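# Lower held gear onto shaft to mesh with neighbors

## Task

The left hand starts out holding a gear a little above the top of a shaft. Slide the gear onto that shaft until it is fully seated and sits square to the shaft, with its teeth engaged with the two neighbouring gears. Forcing or wedging it too hard counts as a failure.

## Robot and tools

Robot: two arms, left_arm and right_arm, each carrying a five-finger hand (left_arm has a left hand, right_arm a right hand). Here only the left hand matters, since it already holds the gear above the shaft. Nothing may fall off the table, and nothing may be left standing off it.

Frames. The scene frame has +z up, +x out over the table, and left_arm on the +y side, with its origin at table height. Base positions: left_arm at (-0.071, +0.344, 0) m and right_arm at (+0.037, -0.417, 0) m, both turned almost not at all. Every reported hand pose, velocity and Hand target is given in that arm's own base frame. Pose offsets also run along that arm's base axes, and turns pivot about the Hand target's position. The hand point sits 0.05 m in front of the palm, about 0.15 m out from the wrist face. Its +z runs along the straight fingers and its +y points out of the palm. On the left hand, +x points toward the thumb. The fingertips extend 0.06 to 0.07 m past the point.

Row layout (28 numbers, each in [-1, 1], always for both arms): left dx, dy, dz, rx, ry, rz; left thumb_turn, thumb_bend, index, middle, ring, little; left force_limit, speed; then the same 14 numbers for the right arm. The pose numbers are an offset from that arm's Hand target as it stood when the action or move began. They are not taken from the previous row. A value of 1.0 means 0.6 m or 180 degrees, and rx, ry, rz together form a rotation vector. Send six zeros to leave an arm's pose alone. The finger numbers are absolute targets: -1 is open or straight and +1 is closed. force_limit maps -1 to 1 onto about 0 to 10 N, or 0 to 15 N for the two thumb motors. speed rises from near zero at -1 to full speed at +0.48. To keep a hand unchanged, repeat the last eight hand numbers you sent. If you have not sent any yet, use hand_measured followed by hand_force_limit and hand_speed. Do not change the left hand's grip until the gear is seated.

Tools:
- execute_actions(actions, cameras): actions is a list of actions. Each action is a list of up to 15 rows, and each row is one 1/30 s step. A short action holds its last row. Images come back only for an empty actions list or when cameras names them, for example ["all"] or ["cam_high"].
- move(target, speed, blend, stop_force, zero, blocking, cameras): drives each hand point in a straight line. target is one 28-number row or a list of up to 15 rows. Every row is an offset from the same starting Hand targets. speed is the top speed in m/s (0.002 to 3.6, default 0.25); turns are capped at twice that value in rad/s. blend, in m, rounds the corners between list targets; 0 means stop at each one. stop_force (3 to 120 N) ends an arm's path once its wrist sensor feels that much push against the motion. That arm then backs off slightly and holds, and this is the best way to feel for contact. zero (default true) re-zeroes the sensor before the move. blocking=false returns early but cannot be combined with stop_force. A whole move is capped at 10 s.
- wait(seconds): lets the scene run without sending new commands.
- stop(): brakes a running move.
- zoom_image(camera, region [x0,y0,x1,y1]): a closer look at part of the latest image from cam_high, cam_left_wrist or cam_right_wrist (each 672x504); the region can be at most 504 px on a side.
- show_instructions(): shows the reference pages.
- zero_wrist_force(arm): sets a new sensor zero for left_arm or right_arm.
- finished_scene(): ends the scene for good, and the gear must stay in place without the robot.

Results report each hand point's end_effector_position (m), quaternion and velocities; the Hand target (the next offsets count from it); joint positions and torques; Wrist force and Wrist torque, plus the peak reading since the last one; and hand_measured, hand_stopped_by (moving, target, force, stalled, fault) and hand_load_n in the same six-motor order. If hand_load_n drops to about 0, the grip has been lost. Move results add a move: line saying how it ended: done, off_target, moving, held or fault, and limits such as paced or held. Hand points often stop a little short of the Hand target. If so, send the remaining gap as an offset. Reported positions can be off by a few cm.

Things to avoid. The arms are stiff, so even a small overshoot past a hard contact can cause a fault stop. A fault comes at about 150 N outside force, or when a joint torque limit is reached (wrist joints 25.2 N m), and it halts the arm for 10 s. Go down the shaft slowly, around 0.005 to 0.02 m/s, with a modest stop_force, and check alignment on the cameras before each step down. Each orientation command is limited to within 32 degrees of the current one. Keep the wrist away from its base axis. To stop pressing on something, command the target back past the hand point.

Each tool is called by a JSON object that holds its "name" and its "arguments", one argument or row to a line.

Reference images:

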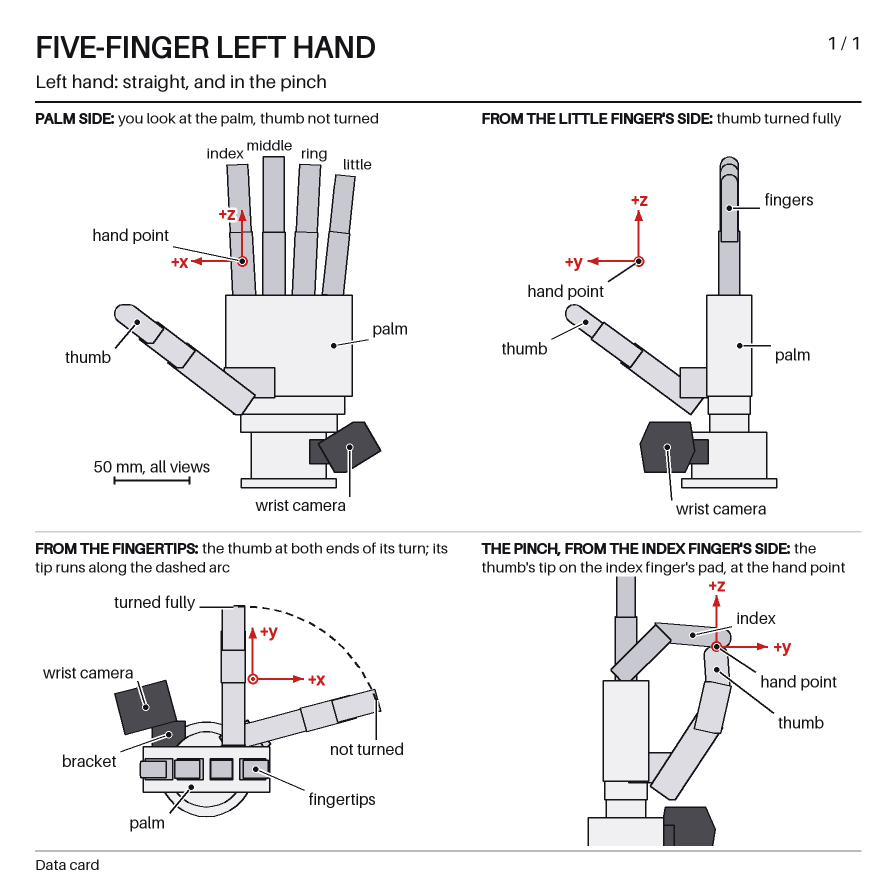

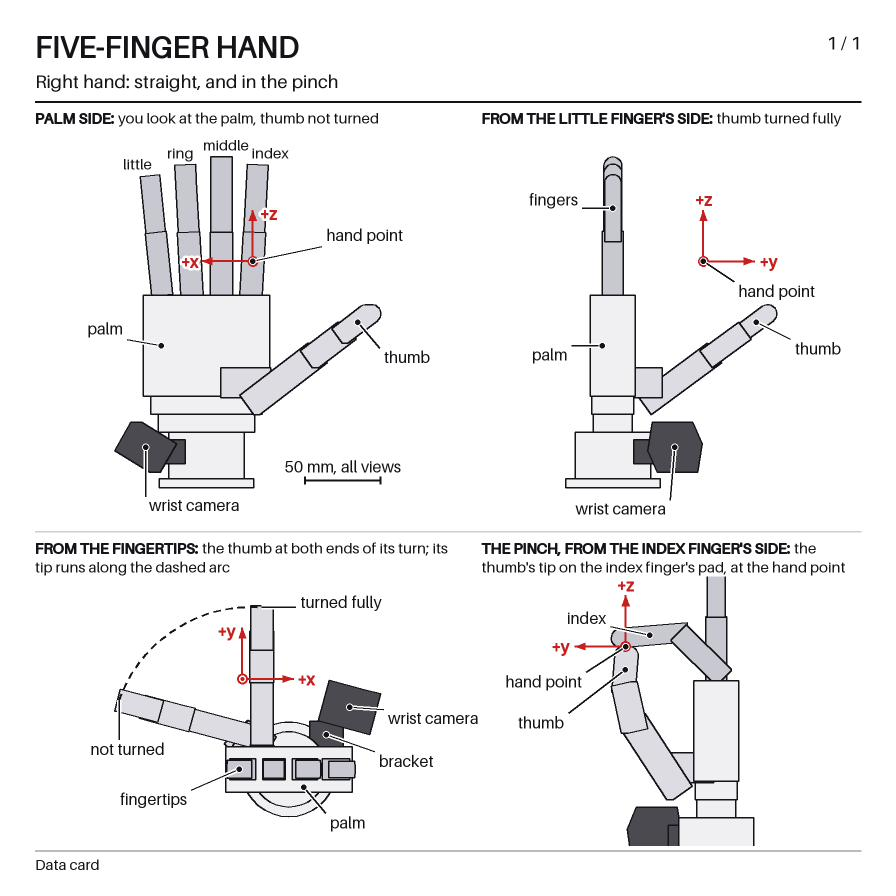

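## Session

{"name": "execute_actions", "arguments": {
  "actions": []
}}

Scene clock: 0.00 s.
left_arm: end_effector_position=(+0.4419, -0.1142, +0.1643) hand_measured=(+0.922, -0.032, -0.012, -0.014, +1.000, +1.000) hand_load_n=(+0.5, +2.0, +10.5, +11.5, +0.0, +0.0) hand_stopped_by=(target, target, force, force, target, target) hand_force_limit=1.00 hand_speed=-0.90 end_effector_quat_wxyz=(-0.585, +0.804, -0.079, +0.068) | right_arm: end_effector_position=(+0.2703, +0.1221, +0.2094) hand_measured=(-1.000, -1.000, -1.000, -1.000, -1.000, -1.000) hand_load_n=(+0.0, +0.0, +0.0, +0.0, +0.0, +0.0) hand_stopped_by=(target, target, target, target, target, target) hand_force_limit=0.00 hand_speed=-0.80 end_effector_quat_wxyz=(+0.000, +0.000, +1.000, +0.000)
Joint positions: left_arm=[2.694 -1.728 -2.028 -1.581 2.755 -2.249] | right_arm=[-0.316 -1.723 2.042 1.252 1.571 -1.887]
Joint velocities: within noise
Joint torques (N m): no reading
Motor temperatures (°C): left_arm=[35 28 38 36 43 45] | right_arm=[36 32 28 43 34 38]
Wrist force (N): no reading
Wrist torque (N m): no reading
Wrist force, peak (N): no reading
Hand target: left_arm +0.4419, -0.1142, +0.1643; -0.585, +0.804, -0.079, +0.068 | right_arm +0.2703, +0.1221, +0.2094; +0.000, +0.000, +1.000, +0.000

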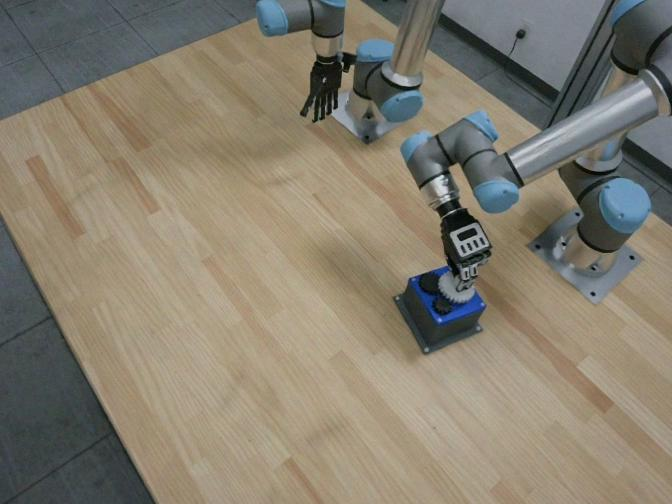

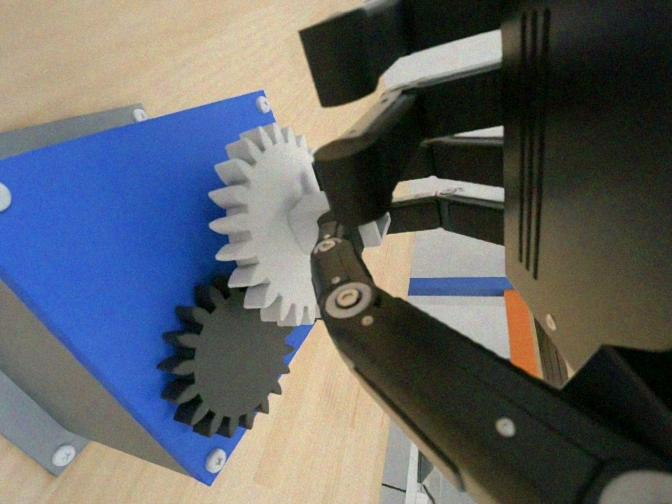

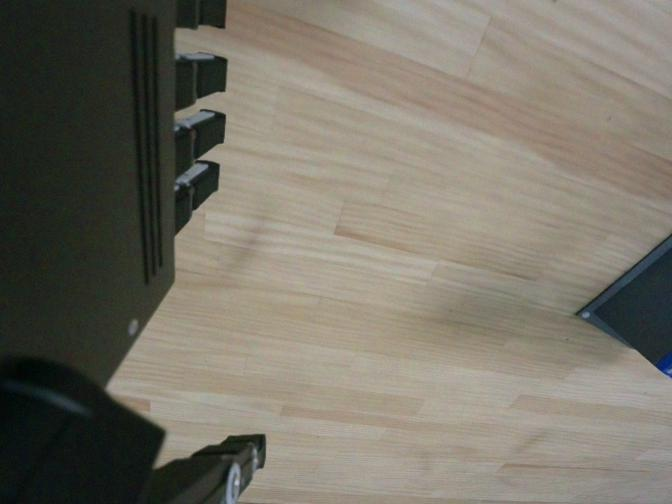

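{"name": "zoom_image", "arguments": {
  "camera": "cam_high",
  "region": [380, 180, 520, 370]
}}

{"name": "zoom_image", "arguments": {
  "camera": "cam_left_wrist",
  "region": [130, 80, 450, 460]
}}

Scaled by 2.653.

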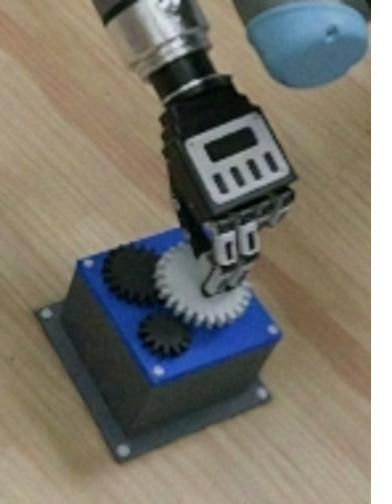

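Scaled by 1.326.

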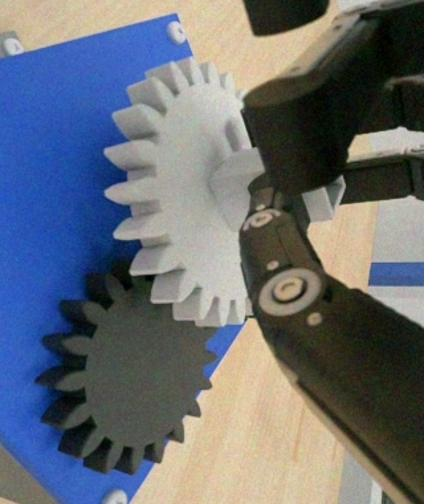

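{"name": "zoom_image", "arguments": {
  "camera": "cam_left_wrist",
  "region": [200, 100, 400, 340]
}}

{"name": "zoom_image", "arguments": {
  "camera": "cam_high",
  "region": [410, 240, 500, 330]
}}

Scaled by 2.100.

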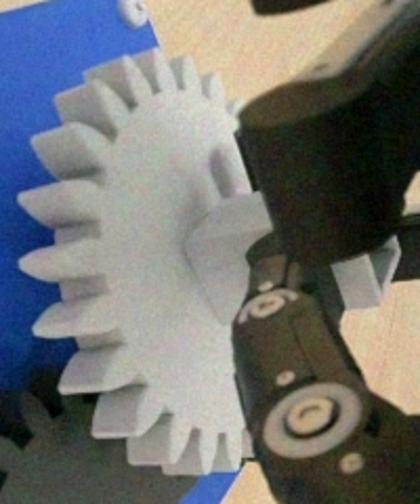

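Scaled by 5.600.

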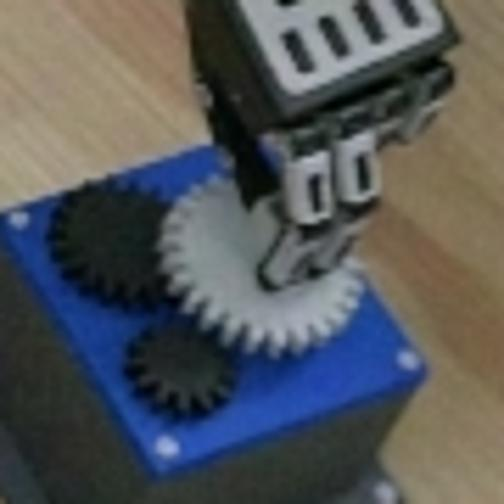

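{"name": "move", "arguments": {
  "target": [
    [0,0,0,0,0,0,0.922,-0.032,-0.012,-0.014,1.0,1.0,1.0,-0.9,0.287,0.223,0.085,0.220,-0.207,0.577,-1,-1,-1,-1,-1,-1,0,-0.8]
  ],
  "speed": 0.4,
  "cameras": ["all"]
}}

Scene clock: 193.53 s.
left_arm: end_effector_position=(+0.4419, -0.1142, +0.1643) hand_measured=(+0.922, -0.032, -0.012, -0.016, +1.000, +1.000) hand_load_n=(+0.5, +2.0, +11.0, +11.0, -0.5, +0.0) hand_stopped_by=(target, target, force, force, target, target) hand_force_limit=1.00 hand_speed=-0.90 end_effector_quat_wxyz=(-0.585, +0.804, -0.079, +0.068) | right_arm: end_effector_position=(+0.4425, +0.2559, +0.2604) hand_measured=(-1.000, -1.000, -1.000, -1.000, -1.000, -1.000) hand_load_n=(+0.0, +0.0, +0.0, +0.0, +0.0, +0.0) hand_stopped_by=(target, target, target, target, target, target) hand_force_limit=0.00 hand_speed=-0.80 end_effector_quat_wxyz=(-0.271, +0.756, -0.521, -0.288)
Joint positions: left_arm=[2.694 -1.728 -2.028 -1.581 2.755 -2.249] | right_arm=[-0.103 -0.925 1.226 1.588 0.808 -3.738]
Joint torques (N m): left_arm=[4.49 29.78 19.13 3.06 1.86 0.17] | right_arm=[12.24 -33.32 -27.5 4.12 -2.99 -1.83]
Wrist force (N): left_arm=[-0.1 -0.2 0.2] | right_arm=[1.7 1.0 -0.1]
Wrist torque (N m): left_arm=[-0.04 0.02 0.01] | right_arm=[0.20 -0.21 0.33]
Wrist force, peak (N): left_arm=[-0.2 0.2 0.8] | right_arm=[1.7 1.3 -0.2]
Hand target: left_arm +0.4419, -0.1142, +0.1643; -0.585, +0.804, -0.079, +0.068 | right_arm +0.4425, +0.2559, +0.2604; -0.271, +0.756, -0.521, -0.288
Off the commanded pose: left_arm 0.000 m, 0 deg | right_arm 0.000 m, 0 deg.
move: done

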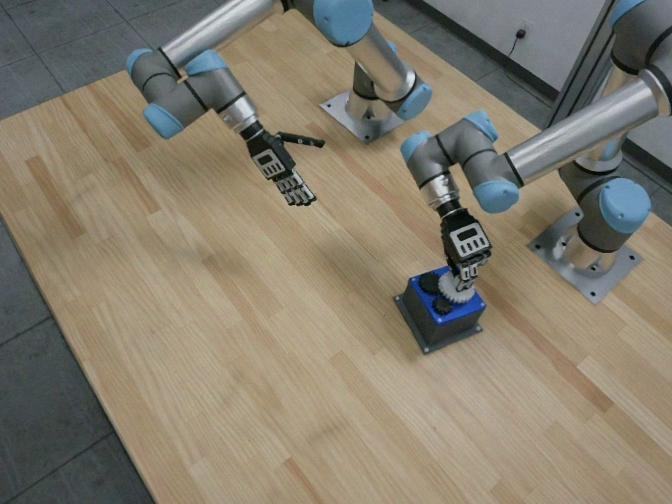

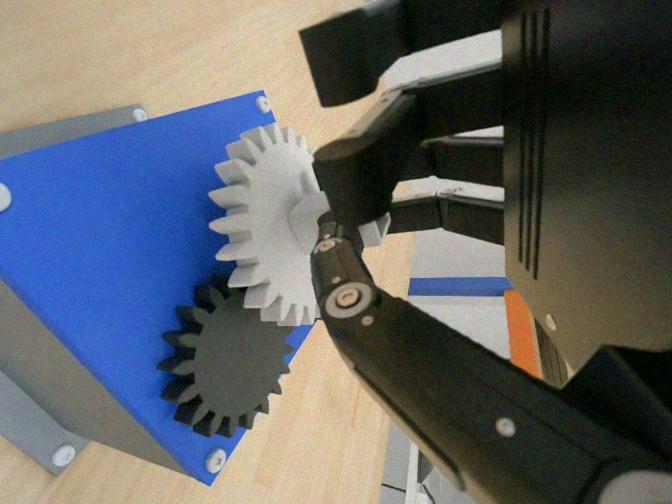

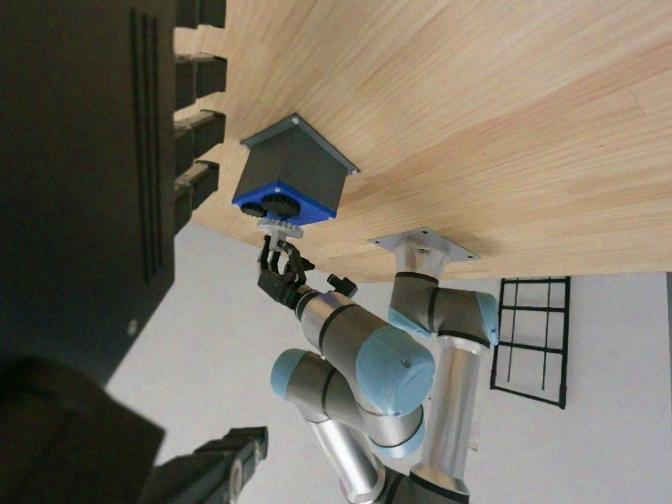

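{"name": "move", "arguments": {
  "target": [0,0,0,0,0,0,0.922,-0.032,-0.012,-0.014,1.0,1.0,1.0,-0.9,0.030,0.29,-0.090,0,0,0,-1,-1,-1,-1,-1,-1,0,-0.8],
  "speed": 0.2,
  "cameras": ["cam_right_wrist","cam_high"]
}}

Scene clock: 200.70 s.
left_arm: end_effector_position=(+0.4419, -0.1142, +0.1643) hand_measured=(+0.922, -0.032, -0.012, -0.016, +1.000, +1.000) hand_load_n=(+0.5, +2.0, +10.5, +11.0, +0.0, +0.0) hand_stopped_by=(target, target, force, force, target, target) hand_force_limit=1.00 hand_speed=-0.90 end_effector_quat_wxyz=(-0.585, +0.804, -0.079, +0.068) | right_arm: end_effector_position=(+0.4605, +0.4299, +0.2064) hand_measured=(-1.000, -1.000, -1.000, -1.000, -1.000, -1.000) hand_load_n=(+0.0, +0.0, +0.0, +0.0, +0.0, +0.0) hand_stopped_by=(target, target, target, target, target, target) hand_force_limit=0.00 hand_speed=-0.80 end_effector_quat_wxyz=(-0.271, +0.756, -0.521, -0.288)
Joint positions: left_arm=[2.694 -1.728 -2.028 -1.581 2.755 -2.249] | right_arm=[0.201 -0.72 0.929 1.374 0.757 -3.31]
Joint torques (N m): left_arm=[5.72 29.81 19.98 2.93 2.06 0.1] | right_arm=[10.78 -42.45 -29.26 4.17 1.15 1.66]
Wrist force (N): left_arm=[-0.1 0.1 0.0] | right_arm=[1.3 1.2 -0.1]
Wrist torque (N m): left_arm=[0.02 0.02 -0.01] | right_arm=[0.21 -0.15 0.16]
Wrist force, peak (N): left_arm=[-0.5 0.1 0.5] | right_arm=[2.2 1.5 -1.2]
Hand target: left_arm +0.4419, -0.1142, +0.1643; -0.585, +0.804, -0.079, +0.068 | right_arm +0.4605, +0.4299, +0.2064; -0.271, +0.756, -0.521, -0.288
Off the commanded pose: left_arm 0.000 m, 0 deg | right_arm 0.000 m, 0 deg.
move: done
Images, in order (width x height): cam_high 672x504, cam_right_wrist 672x504.

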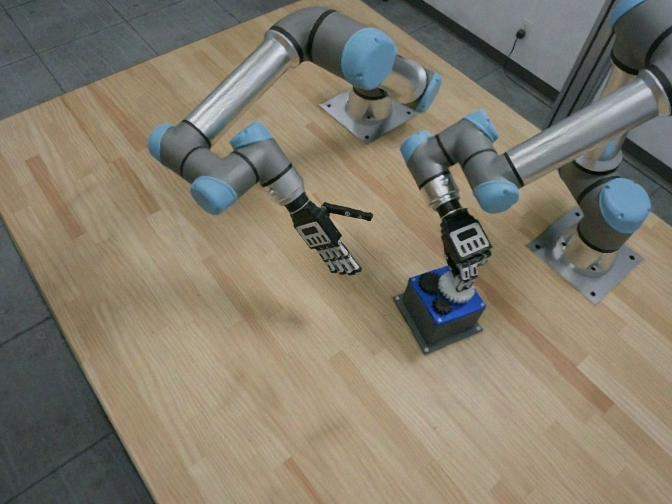

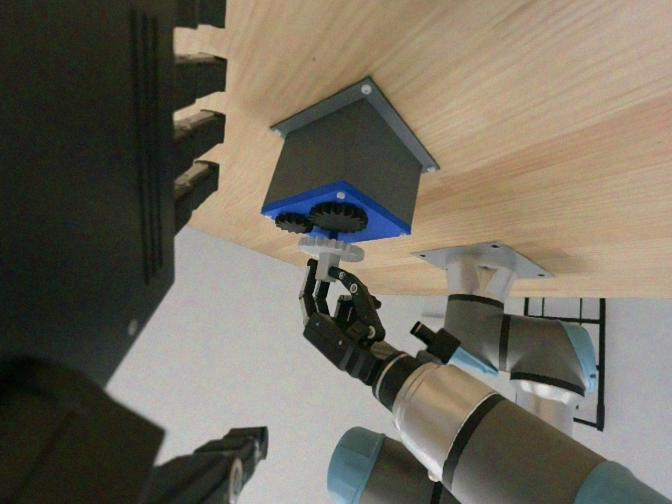

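{"name": "zoom_image", "arguments": {
  "camera": "cam_right_wrist",
  "region": [250, 170, 430, 320]
}}

Scaled by 2.800.

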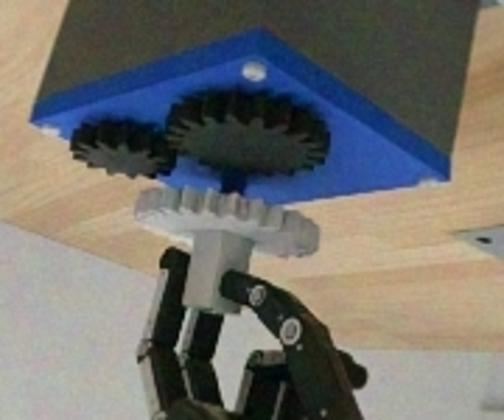

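{"name": "move", "arguments": {
  "target": [0,0,0,0,0,0,0.922,-0.032,-0.012,-0.014,1.0,1.0,1.0,-0.9,-0.025,0.085,-0.022,0,0,0,-1,-1,-1,-1,-1,-1,0,-0.8],
  "speed": 0.1,
  "cameras": ["cam_right_wrist","cam_high"]
}}

{"name": "zoom_image", "arguments": {
  "camera": "cam_right_wrist",
  "region": [270, 180, 400, 300]
}}

Scene clock: 218.63 s.
left_arm: end_effector_position=(+0.4419, -0.1142, +0.1643) hand_measured=(+0.922, -0.032, -0.012, -0.016, +1.000, +1.000) hand_load_n=(+0.5, +2.5, +10.5, +11.0, +0.0, +0.0) hand_stopped_by=(target, target, force, force, target, target) hand_force_limit=1.00 hand_speed=-0.90 end_effector_quat_wxyz=(-0.585, +0.804, -0.079, +0.068) | right_arm: end_effector_position=(+0.4455, +0.4809, +0.1932) hand_measured=(-1.000, -1.000, -1.000, -1.000, -1.000, -1.000) hand_load_n=(+0.0, +0.0, +0.0, +0.0, +0.0, +0.0) hand_stopped_by=(target, target, target, target, target, target) hand_force_limit=0.00 hand_speed=-0.80 end_effector_quat_wxyz=(-0.271, +0.756, -0.521, -0.288)
Joint positions: left_arm=[2.694 -1.728 -2.028 -1.581 2.755 -2.249] | right_arm=[0.289 -0.691 0.885 1.296 0.76 -3.183]
Joint torques (N m): left_arm=[7.52 29.7 19.83 3.06 2.19 -0.03] | right_arm=[11.64 -42.84 -26.55 0.5 1 1.45]
Wrist force (N): left_arm=[0.0 -0.3 0.2] | right_arm=[1.3 1.1 -0.2]
Wrist torque (N m): left_arm=[-0.05 0.01 0.01] | right_arm=[0.21 -0.13 0.14]
Wrist force, peak (N): left_arm=[0.0 0.3 0.7] | right_arm=[1.9 0.9 -0.8]
Hand target: left_arm +0.4419, -0.1142, +0.1643; -0.585, +0.804, -0.079, +0.068 | right_arm +0.4455, +0.4809, +0.1932; -0.271, +0.756, -0.521, -0.288
Off the commanded pose: left_arm 0.000 m, 0 deg | right_arm 0.000 m, 0 deg.
move: done
Images, in order (width x height): cam_high 672x504, cam_right_wrist 672x504.

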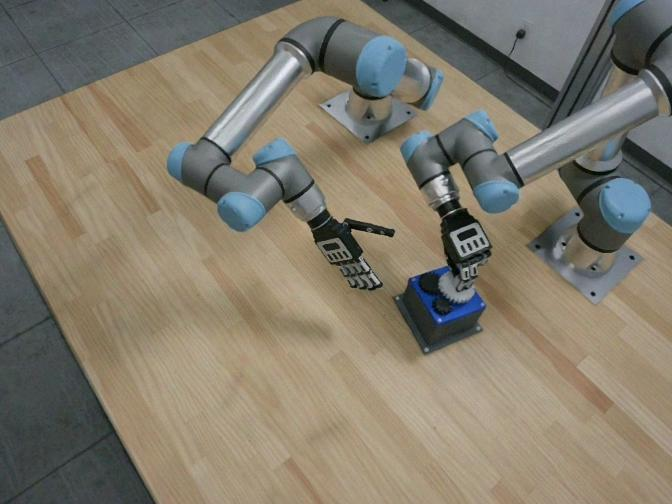

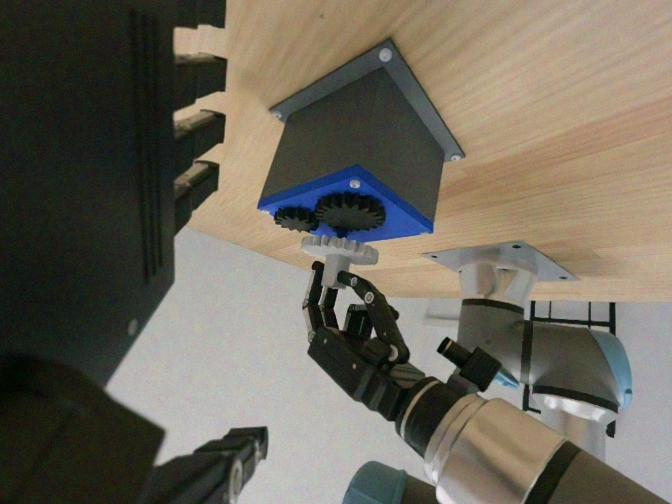

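Scaled by 3.877.

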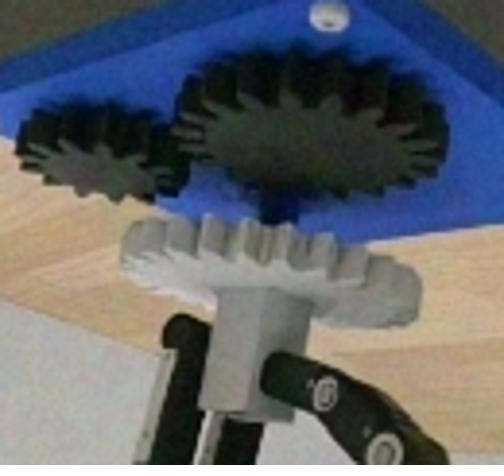

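{"name": "move", "arguments": {
  "target": [
    [0,0,0.02,0,0,0,0.922,-0.032,-0.012,-0.014,1.0,1.0,1.0,-0.9,0,0,0,0,0,0,-1,-1,-1,-1,-1,-1,0,-0.8],
    [0,0,0.025,0.034,0.058,0,0.922,-0.032,-0.012,-0.014,1.0,1.0,1.0,-0.9,0,0,0,0,0,0,-1,-1,-1,-1,-1,-1,0,-0.8]
  ],
  "speed": 0.05,
  "cameras": ["all"]
}}

{"name": "zoom_image", "arguments": {
  "camera": "cam_right_wrist",
  "region": [270, 180, 400, 300]
}}

{"name": "zoom_image", "arguments": {
  "camera": "cam_left_wrist",
  "region": [150, 80, 410, 460]
}}

Scene clock: 255.47 s.
left_arm: end_effector_position=(+0.4419, -0.1142, +0.1793) hand_measured=(+0.922, -0.032, -0.012, -0.016, +1.000, +1.000) hand_load_n=(+0.0, +2.5, +10.5, +11.0, +0.0, +0.0) hand_stopped_by=(target, target, force, force, target, target) hand_force_limit=1.00 hand_speed=-0.90 end_effector_quat_wxyz=(-0.618, +0.774, -0.136, -0.010) | right_arm: end_effector_position=(+0.4455, +0.4809, +0.1932) hand_measured=(-1.000, -1.000, -1.000, -1.000, -1.000, -1.000) hand_load_n=(+0.0, +0.0, +0.0, -0.5, +0.0, +0.0) hand_stopped_by=(target, target, target, target, target, target) hand_force_limit=0.00 hand_speed=-0.80 end_effector_quat_wxyz=(-0.271, +0.756, -0.521, -0.288)
Joint positions: left_arm=[2.69 -1.793 -1.882 -1.911 2.765 -2.289] | right_arm=[0.289 -0.691 0.885 1.296 0.76 -3.183]
Joint torques (N m): left_arm=[-7.4 21.59 29.45 -0.72 2.66 -2.1] | right_arm=[11.61 -41.98 -28.71 0.31 0.77 1.8]
Wrist force (N): left_arm=[-0.4 0.1 0.0] | right_arm=[1.5 1.2 0.0]
Wrist torque (N m): left_arm=[-0.03 0.01 0.05] | right_arm=[0.22 -0.16 0.15]
Wrist force, peak (N): left_arm=[-0.2 0.9 0.2] | right_arm=[1.6 1.5 -0.2]
Hand target: left_arm +0.4419, -0.1142, +0.1793; -0.618, +0.774, -0.136, -0.010 | right_arm +0.4455, +0.4809, +0.1932; -0.271, +0.756, -0.521, -0.288
Off the commanded pose: left_arm 0.000 m, 0 deg | right_arm 0.000 m, 0 deg.
move: done

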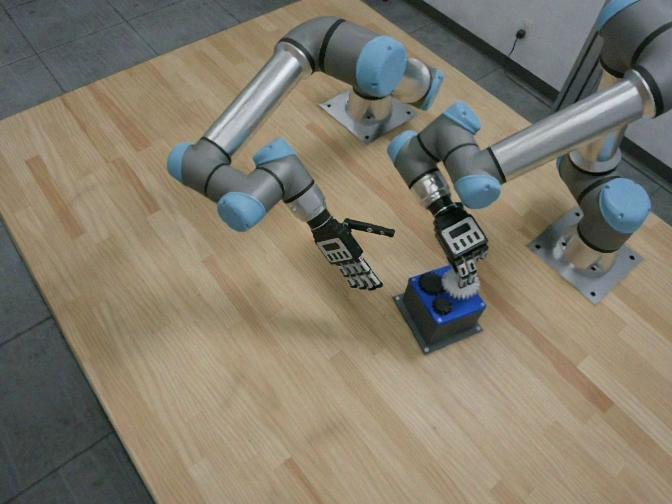

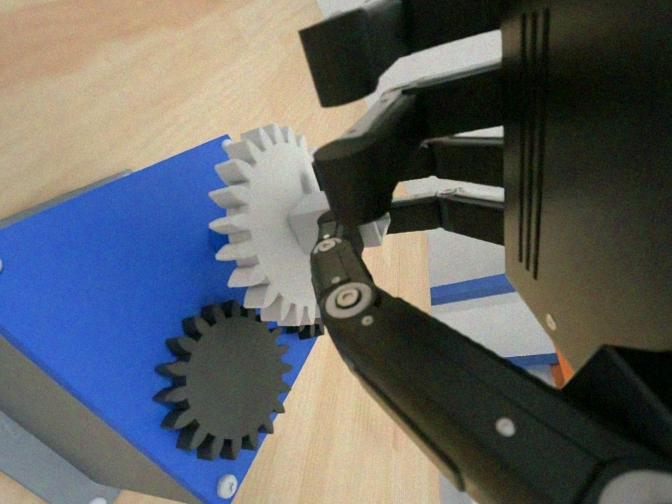

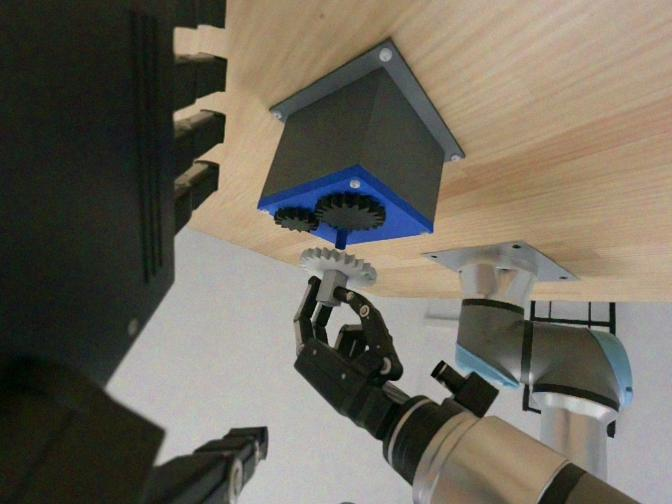

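Scaled by 3.877.

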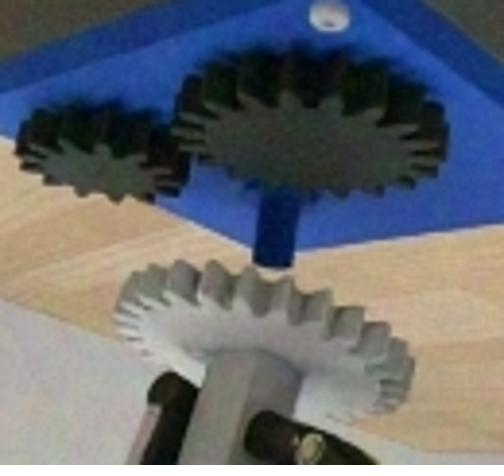

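Scaled by 1.326.

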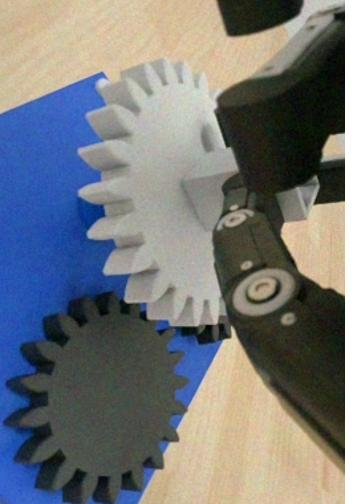

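{"name": "zoom_image", "arguments": {
  "camera": "cam_right_wrist",
  "region": [240, 30, 480, 270]
}}

{"name": "zoom_image", "arguments": {
  "camera": "cam_left_wrist",
  "region": [200, 100, 400, 340]
}}

Scaled by 2.100.

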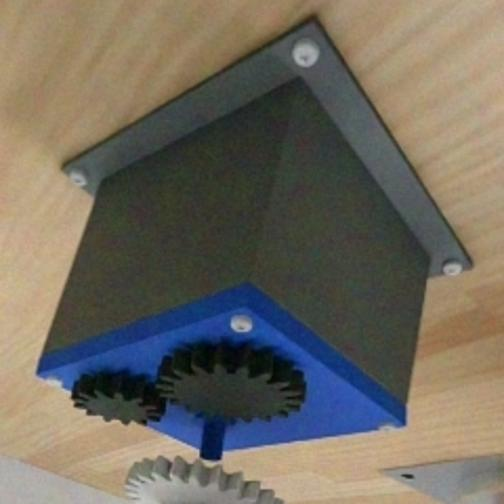

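Scaled by 2.100.

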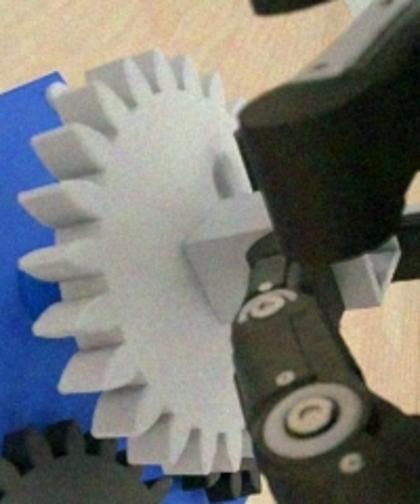

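{"name": "move", "arguments": {
  "target": [0,0,0,0.0228,-0.0417,0,0.922,-0.032,-0.012,-0.014,1.0,1.0,1.0,-0.9,0,0,0,0,0,0,-1,-1,-1,-1,-1,-1,0,-0.8],
  "speed": 0.08,
  "cameras": ["cam_left_wrist","cam_right_wrist"]
}}

{"name": "zoom_image", "arguments": {
  "camera": "cam_right_wrist",
  "region": [290, 190, 390, 310]
}}

{"name": "zoom_image", "arguments": {
  "camera": "cam_left_wrist",
  "region": [120, 100, 370, 500]
}}

Scene clock: 375.17 s.
left_arm: end_effector_position=(+0.4419, -0.1142, +0.1793) hand_measured=(+0.922, -0.032, -0.012, -0.016, +1.000, +1.000) hand_load_n=(+0.0, +2.5, +10.5, +11.0, +0.0, +0.0) hand_stopped_by=(target, target, force, force, target, target) hand_force_limit=1.00 hand_speed=-0.90 end_effector_quat_wxyz=(-0.653, +0.751, -0.095, +0.036) | right_arm: end_effector_position=(+0.4455, +0.4809, +0.1932) hand_measured=(-1.000, -1.000, -1.000, -1.000, -1.000, -1.000) hand_load_n=(+0.0, +0.0, +0.0, +0.0, +0.0, +0.0) hand_stopped_by=(target, target, target, target, target, target) hand_force_limit=0.00 hand_speed=-0.80 end_effector_quat_wxyz=(-0.271, +0.756, -0.521, -0.288)
Joint positions: left_arm=[2.662 -1.836 -1.859 -2.125 2.81 -2.63] | right_arm=[0.289 -0.691 0.885 1.296 0.76 -3.183]
Joint torques (N m): left_arm=[-7.41 23.9 29.51 -1.39 1.6 -1.93] | right_arm=[11.66 -43.04 -28 0.35 0.87 1.88]
Wrist force (N): left_arm=[0.0 0.5 0.2] | right_arm=[1.5 1.2 0.0]
Wrist torque (N m): left_arm=[0.01 -0.05 0.09] | right_arm=[0.21 -0.15 0.15]
Wrist force, peak (N): left_arm=[-0.1 0.5 0.4] | right_arm=[1.6 1.5 0.2]
Hand target: left_arm +0.4419, -0.1142, +0.1793; -0.653, +0.751, -0.095, +0.036 | right_arm +0.4455, +0.4809, +0.1932; -0.271, +0.756, -0.521, -0.288
Off the commanded pose: left_arm 0.000 m, 0 deg | right_arm 0.000 m, 0 deg.
move: done

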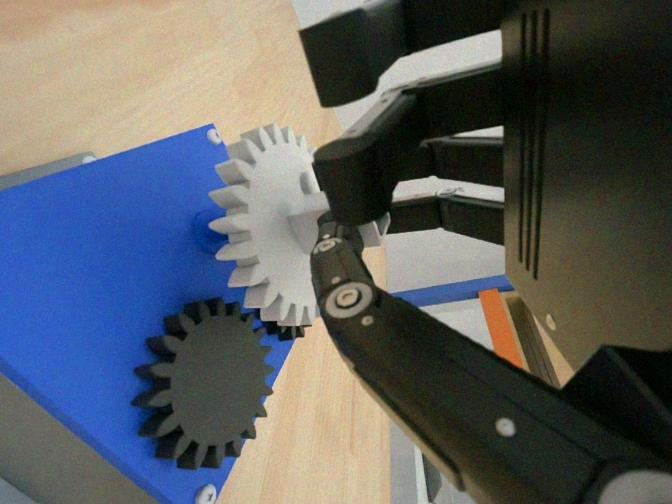

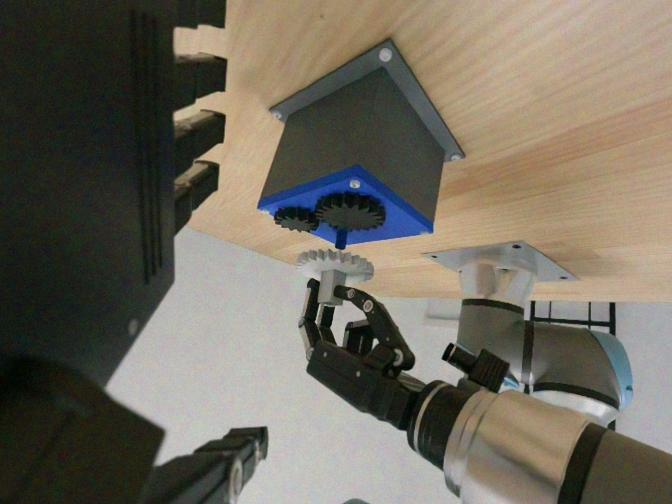

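Scaled by 4.200.

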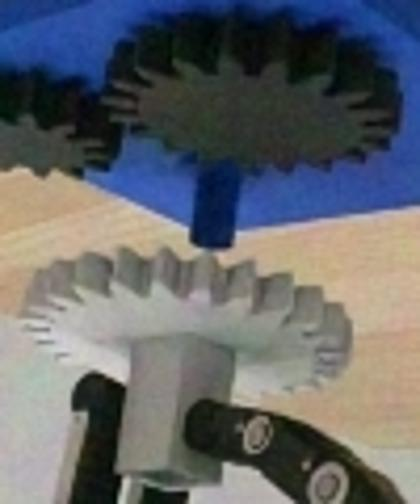

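Scaled by 1.260.

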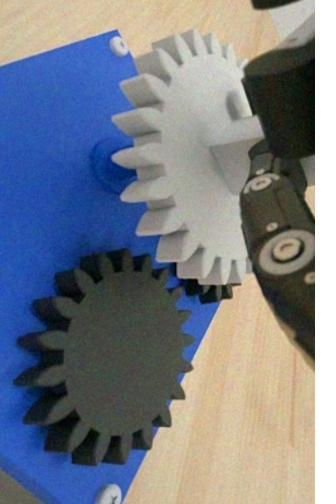

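{"name": "zoom_image", "arguments": {
  "camera": "cam_left_wrist",
  "region": [170, 110, 350, 340]
}}

Scaled by 2.191.

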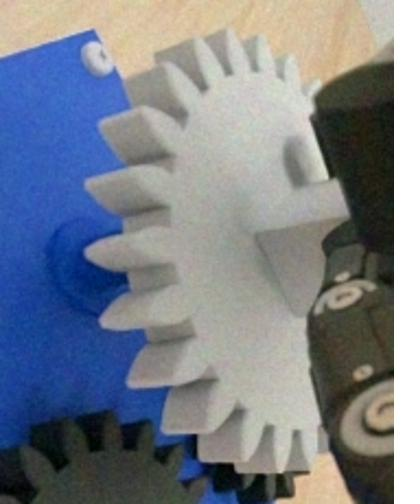

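{"name": "wait", "arguments": {
  "seconds": 0.1,
  "cameras": ["all"]
}}

{"name": "zoom_image", "arguments": {
  "camera": "cam_high",
  "region": [385, 250, 495, 360]
}}

{"name": "zoom_image", "arguments": {
  "camera": "cam_left_wrist",
  "region": [0, 100, 330, 504]
}}

{"name": "zoom_image", "arguments": {
  "camera": "cam_right_wrist",
  "region": [400, 220, 640, 440]
}}

Scene clock: 410.83 s.
left_arm: end_effector_position=(+0.4419, -0.1142, +0.1793) hand_measured=(+0.922, -0.032, -0.012, -0.016, +1.000, +1.000) hand_load_n=(+0.0, +2.5, +10.5, +11.0, +0.0, +0.0) hand_stopped_by=(target, target, force, force, target, target) hand_force_limit=1.00 hand_speed=-0.90 end_effector_quat_wxyz=(-0.653, +0.751, -0.095, +0.036) | right_arm: end_effector_position=(+0.4455, +0.4809, +0.1932) hand_measured=(-1.000, -1.000, -1.000, -1.000, -1.000, -1.000) hand_load_n=(+0.0, +0.0, +0.0, +0.0, +0.0, +0.0) hand_stopped_by=(target, target, target, target, target, target) hand_force_limit=0.00 hand_speed=-0.80 end_effector_quat_wxyz=(-0.271, +0.756, -0.521, -0.288)
Joint positions: left_arm=[2.662 -1.836 -1.859 -2.125 2.81 -2.63] | right_arm=[0.289 -0.691 0.885 1.296 0.76 -3.183]
Joint torques (N m): left_arm=[-7.5 22.82 29.31 -1.19 -0.42 -1.94] | right_arm=[11.59 -42.26 -27.13 0.56 0.79 1.74]
Wrist force (N): left_arm=[-0.2 0.2 -0.1] | right_arm=[1.8 1.2 0.0]
Wrist torque (N m): left_arm=[-0.01 -0.03 0.08] | right_arm=[0.21 -0.20 0.16]
Wrist force, peak (N): left_arm=[-0.2 0.8 -0.3] | right_arm=[1.7 1.4 -0.1]
Hand target: left_arm +0.4419, -0.1142, +0.1793; -0.653, +0.751, -0.095, +0.036 | right_arm +0.4455, +0.4809, +0.1932; -0.271, +0.756, -0.521, -0.288
Off the commanded pose: left_arm 0.000 m, 0 deg | right_arm 0.000 m, 0 deg.
wait: 0.10 s; at rest from the start

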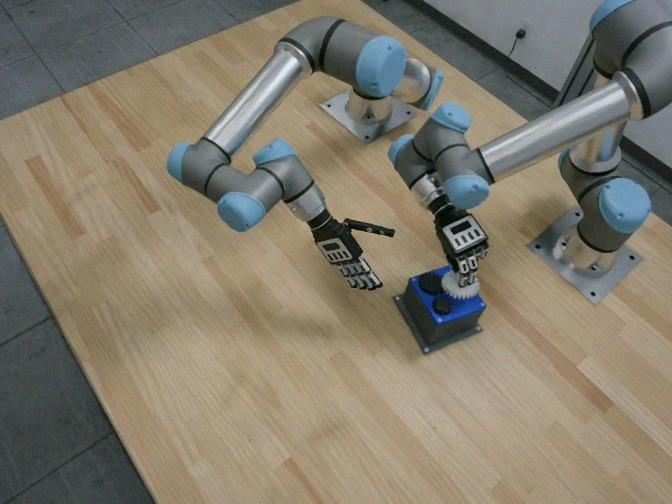

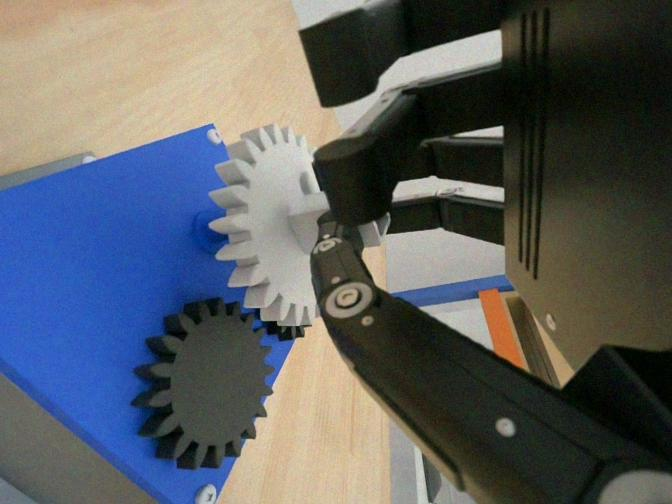

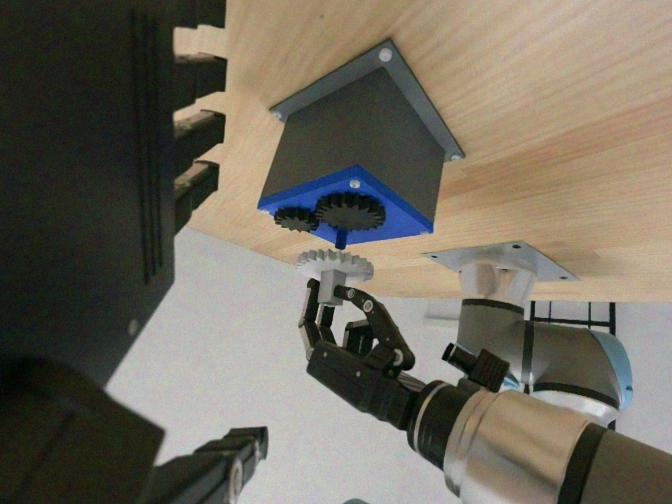

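Scaled by 4.582.

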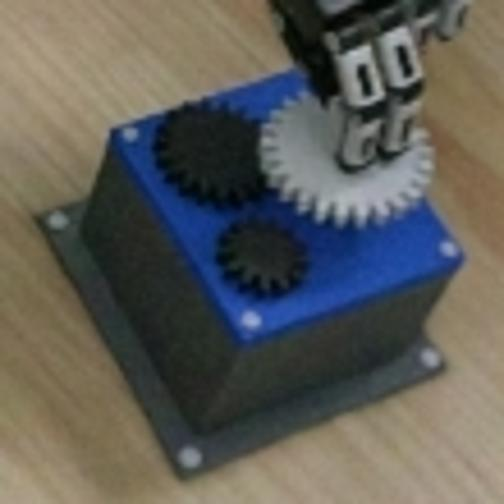

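Scaled by 1.248.

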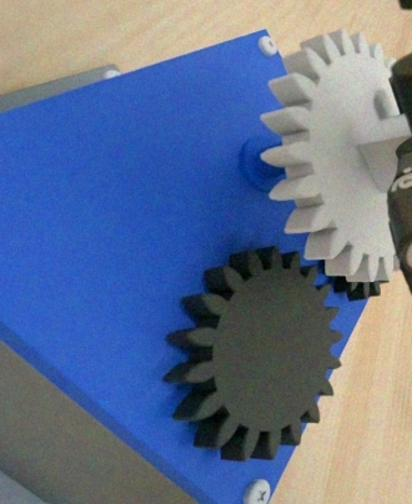

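Scaled by 2.100.

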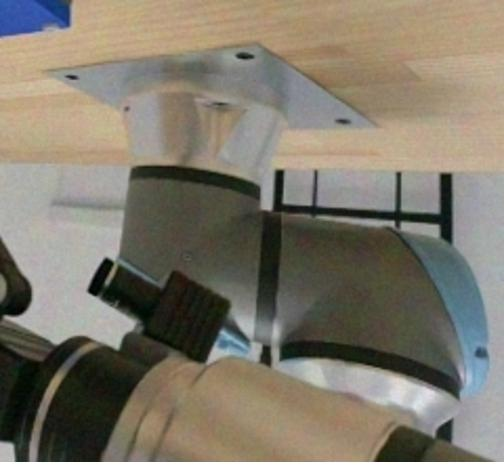

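{"name": "move", "arguments": {
  "target": [0,0,0.05,0,0,0,0.922,-0.032,-0.012,-0.014,1.0,1.0,1.0,-0.9,0,0,0,0,0,0,-1,-1,-1,-1,-1,-1,0,-0.8],
  "speed": 0.08,
  "cameras": ["cam_left_wrist","cam_right_wrist"]
}}

{"name": "zoom_image", "arguments": {
  "camera": "cam_right_wrist",
  "region": [280, 190, 400, 340]
}}

{"name": "zoom_image", "arguments": {
  "camera": "cam_left_wrist",
  "region": [0, 100, 340, 504]
}}

Scene clock: 426.50 s.
left_arm: end_effector_position=(+0.4419, -0.1142, +0.2093) hand_measured=(+0.922, -0.032, -0.012, -0.016, +1.000, +1.000) hand_load_n=(+0.0, +2.5, +10.5, +11.0, +0.0, +0.0) hand_stopped_by=(target, target, force, force, target, target) hand_force_limit=1.00 hand_speed=-0.90 end_effector_quat_wxyz=(-0.653, +0.751, -0.095, +0.036) | right_arm: end_effector_position=(+0.4455, +0.4809, +0.1932) hand_measured=(-1.000, -1.000, -1.000, -1.000, -1.000, -1.000) hand_load_n=(+0.0, +0.0, +0.0, +0.0, +0.0, +0.0) hand_stopped_by=(target, target, target, target, target, target) hand_force_limit=0.00 hand_speed=-0.80 end_effector_quat_wxyz=(-0.271, +0.756, -0.521, -0.288)
Joint positions: left_arm=[2.662 -1.8 -1.818 -2.202 2.81 -2.63] | right_arm=[0.289 -0.691 0.885 1.296 0.76 -3.183]
Joint torques (N m): left_arm=[2.63 34.76 31.12 -1.11 -0.81 -1.91] | right_arm=[11.91 -41.66 -28.45 0.37 0.75 1.82]
Wrist force (N): left_arm=[-0.4 0.3 0.1] | right_arm=[1.7 1.4 0.0]
Wrist torque (N m): left_arm=[-0.01 -0.01 0.06] | right_arm=[0.24 -0.20 0.17]
Wrist force, peak (N): left_arm=[-0.2 1.0 0.1] | right_arm=[1.7 1.5 0.1]
Hand target: left_arm +0.4419, -0.1142, +0.2093; -0.653, +0.751, -0.095, +0.036 | right_arm +0.4455, +0.4809, +0.1932; -0.271, +0.756, -0.521, -0.288
Off the commanded pose: left_arm 0.000 m, 0 deg | right_arm 0.000 m, 0 deg.
move: done

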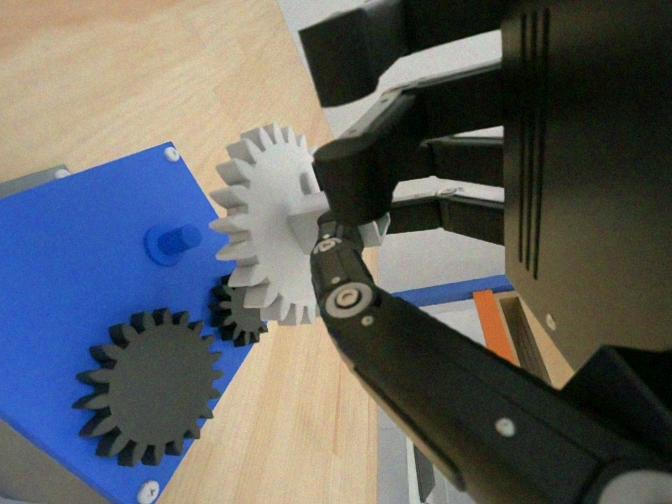

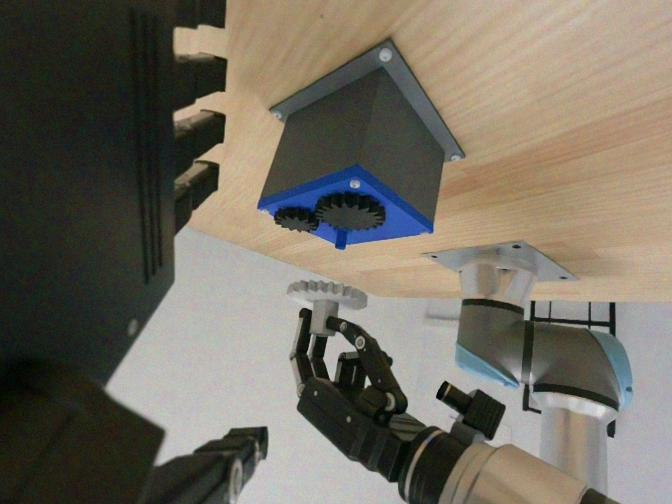

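Scaled by 3.360.

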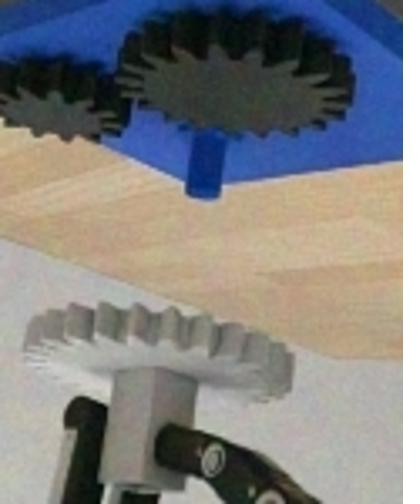

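Scaled by 1.248.

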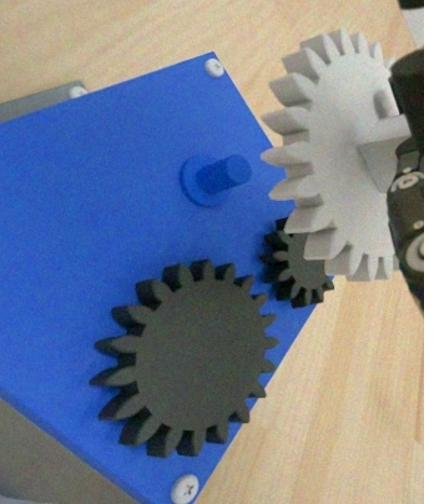

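{"name": "zoom_image", "arguments": {
  "camera": "cam_left_wrist",
  "region": [120, 190, 340, 360]
}}

{"name": "zoom_image", "arguments": {
  "camera": "cam_left_wrist",
  "region": [60, 290, 240, 480]
}}

Scaled by 2.291.

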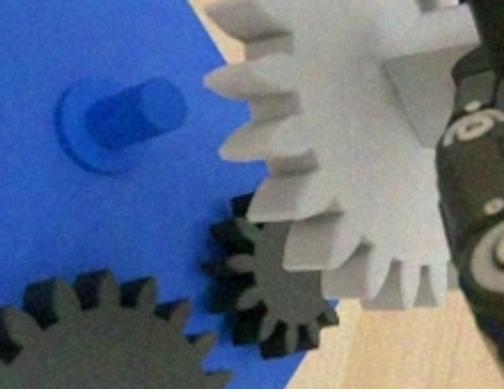

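Scaled by 2.653.

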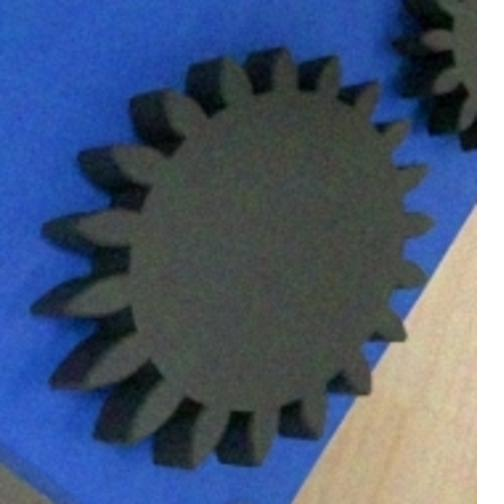

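{"name": "zoom_image", "arguments": {
  "camera": "cam_left_wrist",
  "region": [205, 115, 325, 225]
}}

{"name": "zoom_image", "arguments": {
  "camera": "cam_left_wrist",
  "region": [205, 220, 325, 330]
}}

{"name": "zoom_image", "arguments": {
  "camera": "cam_right_wrist",
  "region": [282, 270, 372, 345]
}}

Scaled by 4.200.

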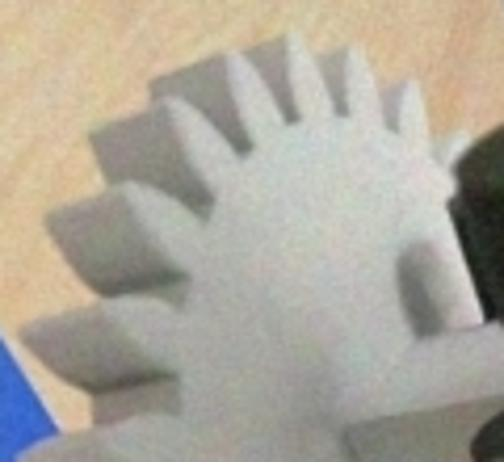

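Scaled by 4.200.

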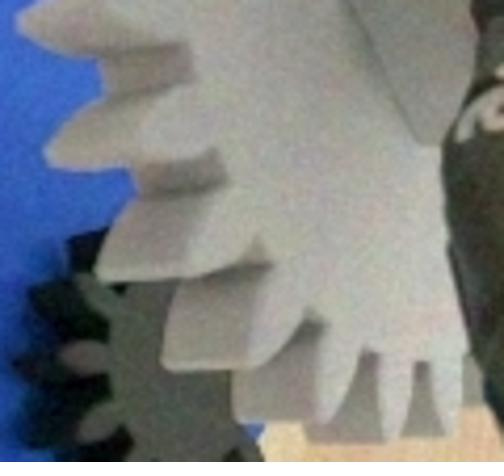

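Scaled by 5.600.

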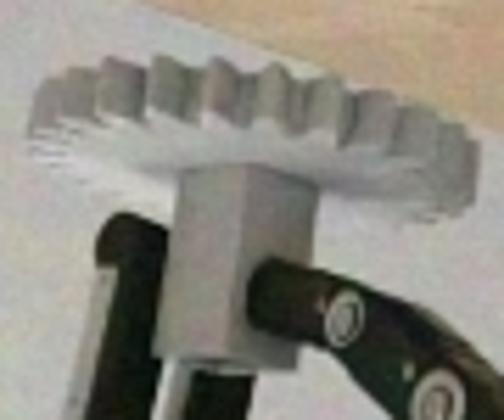

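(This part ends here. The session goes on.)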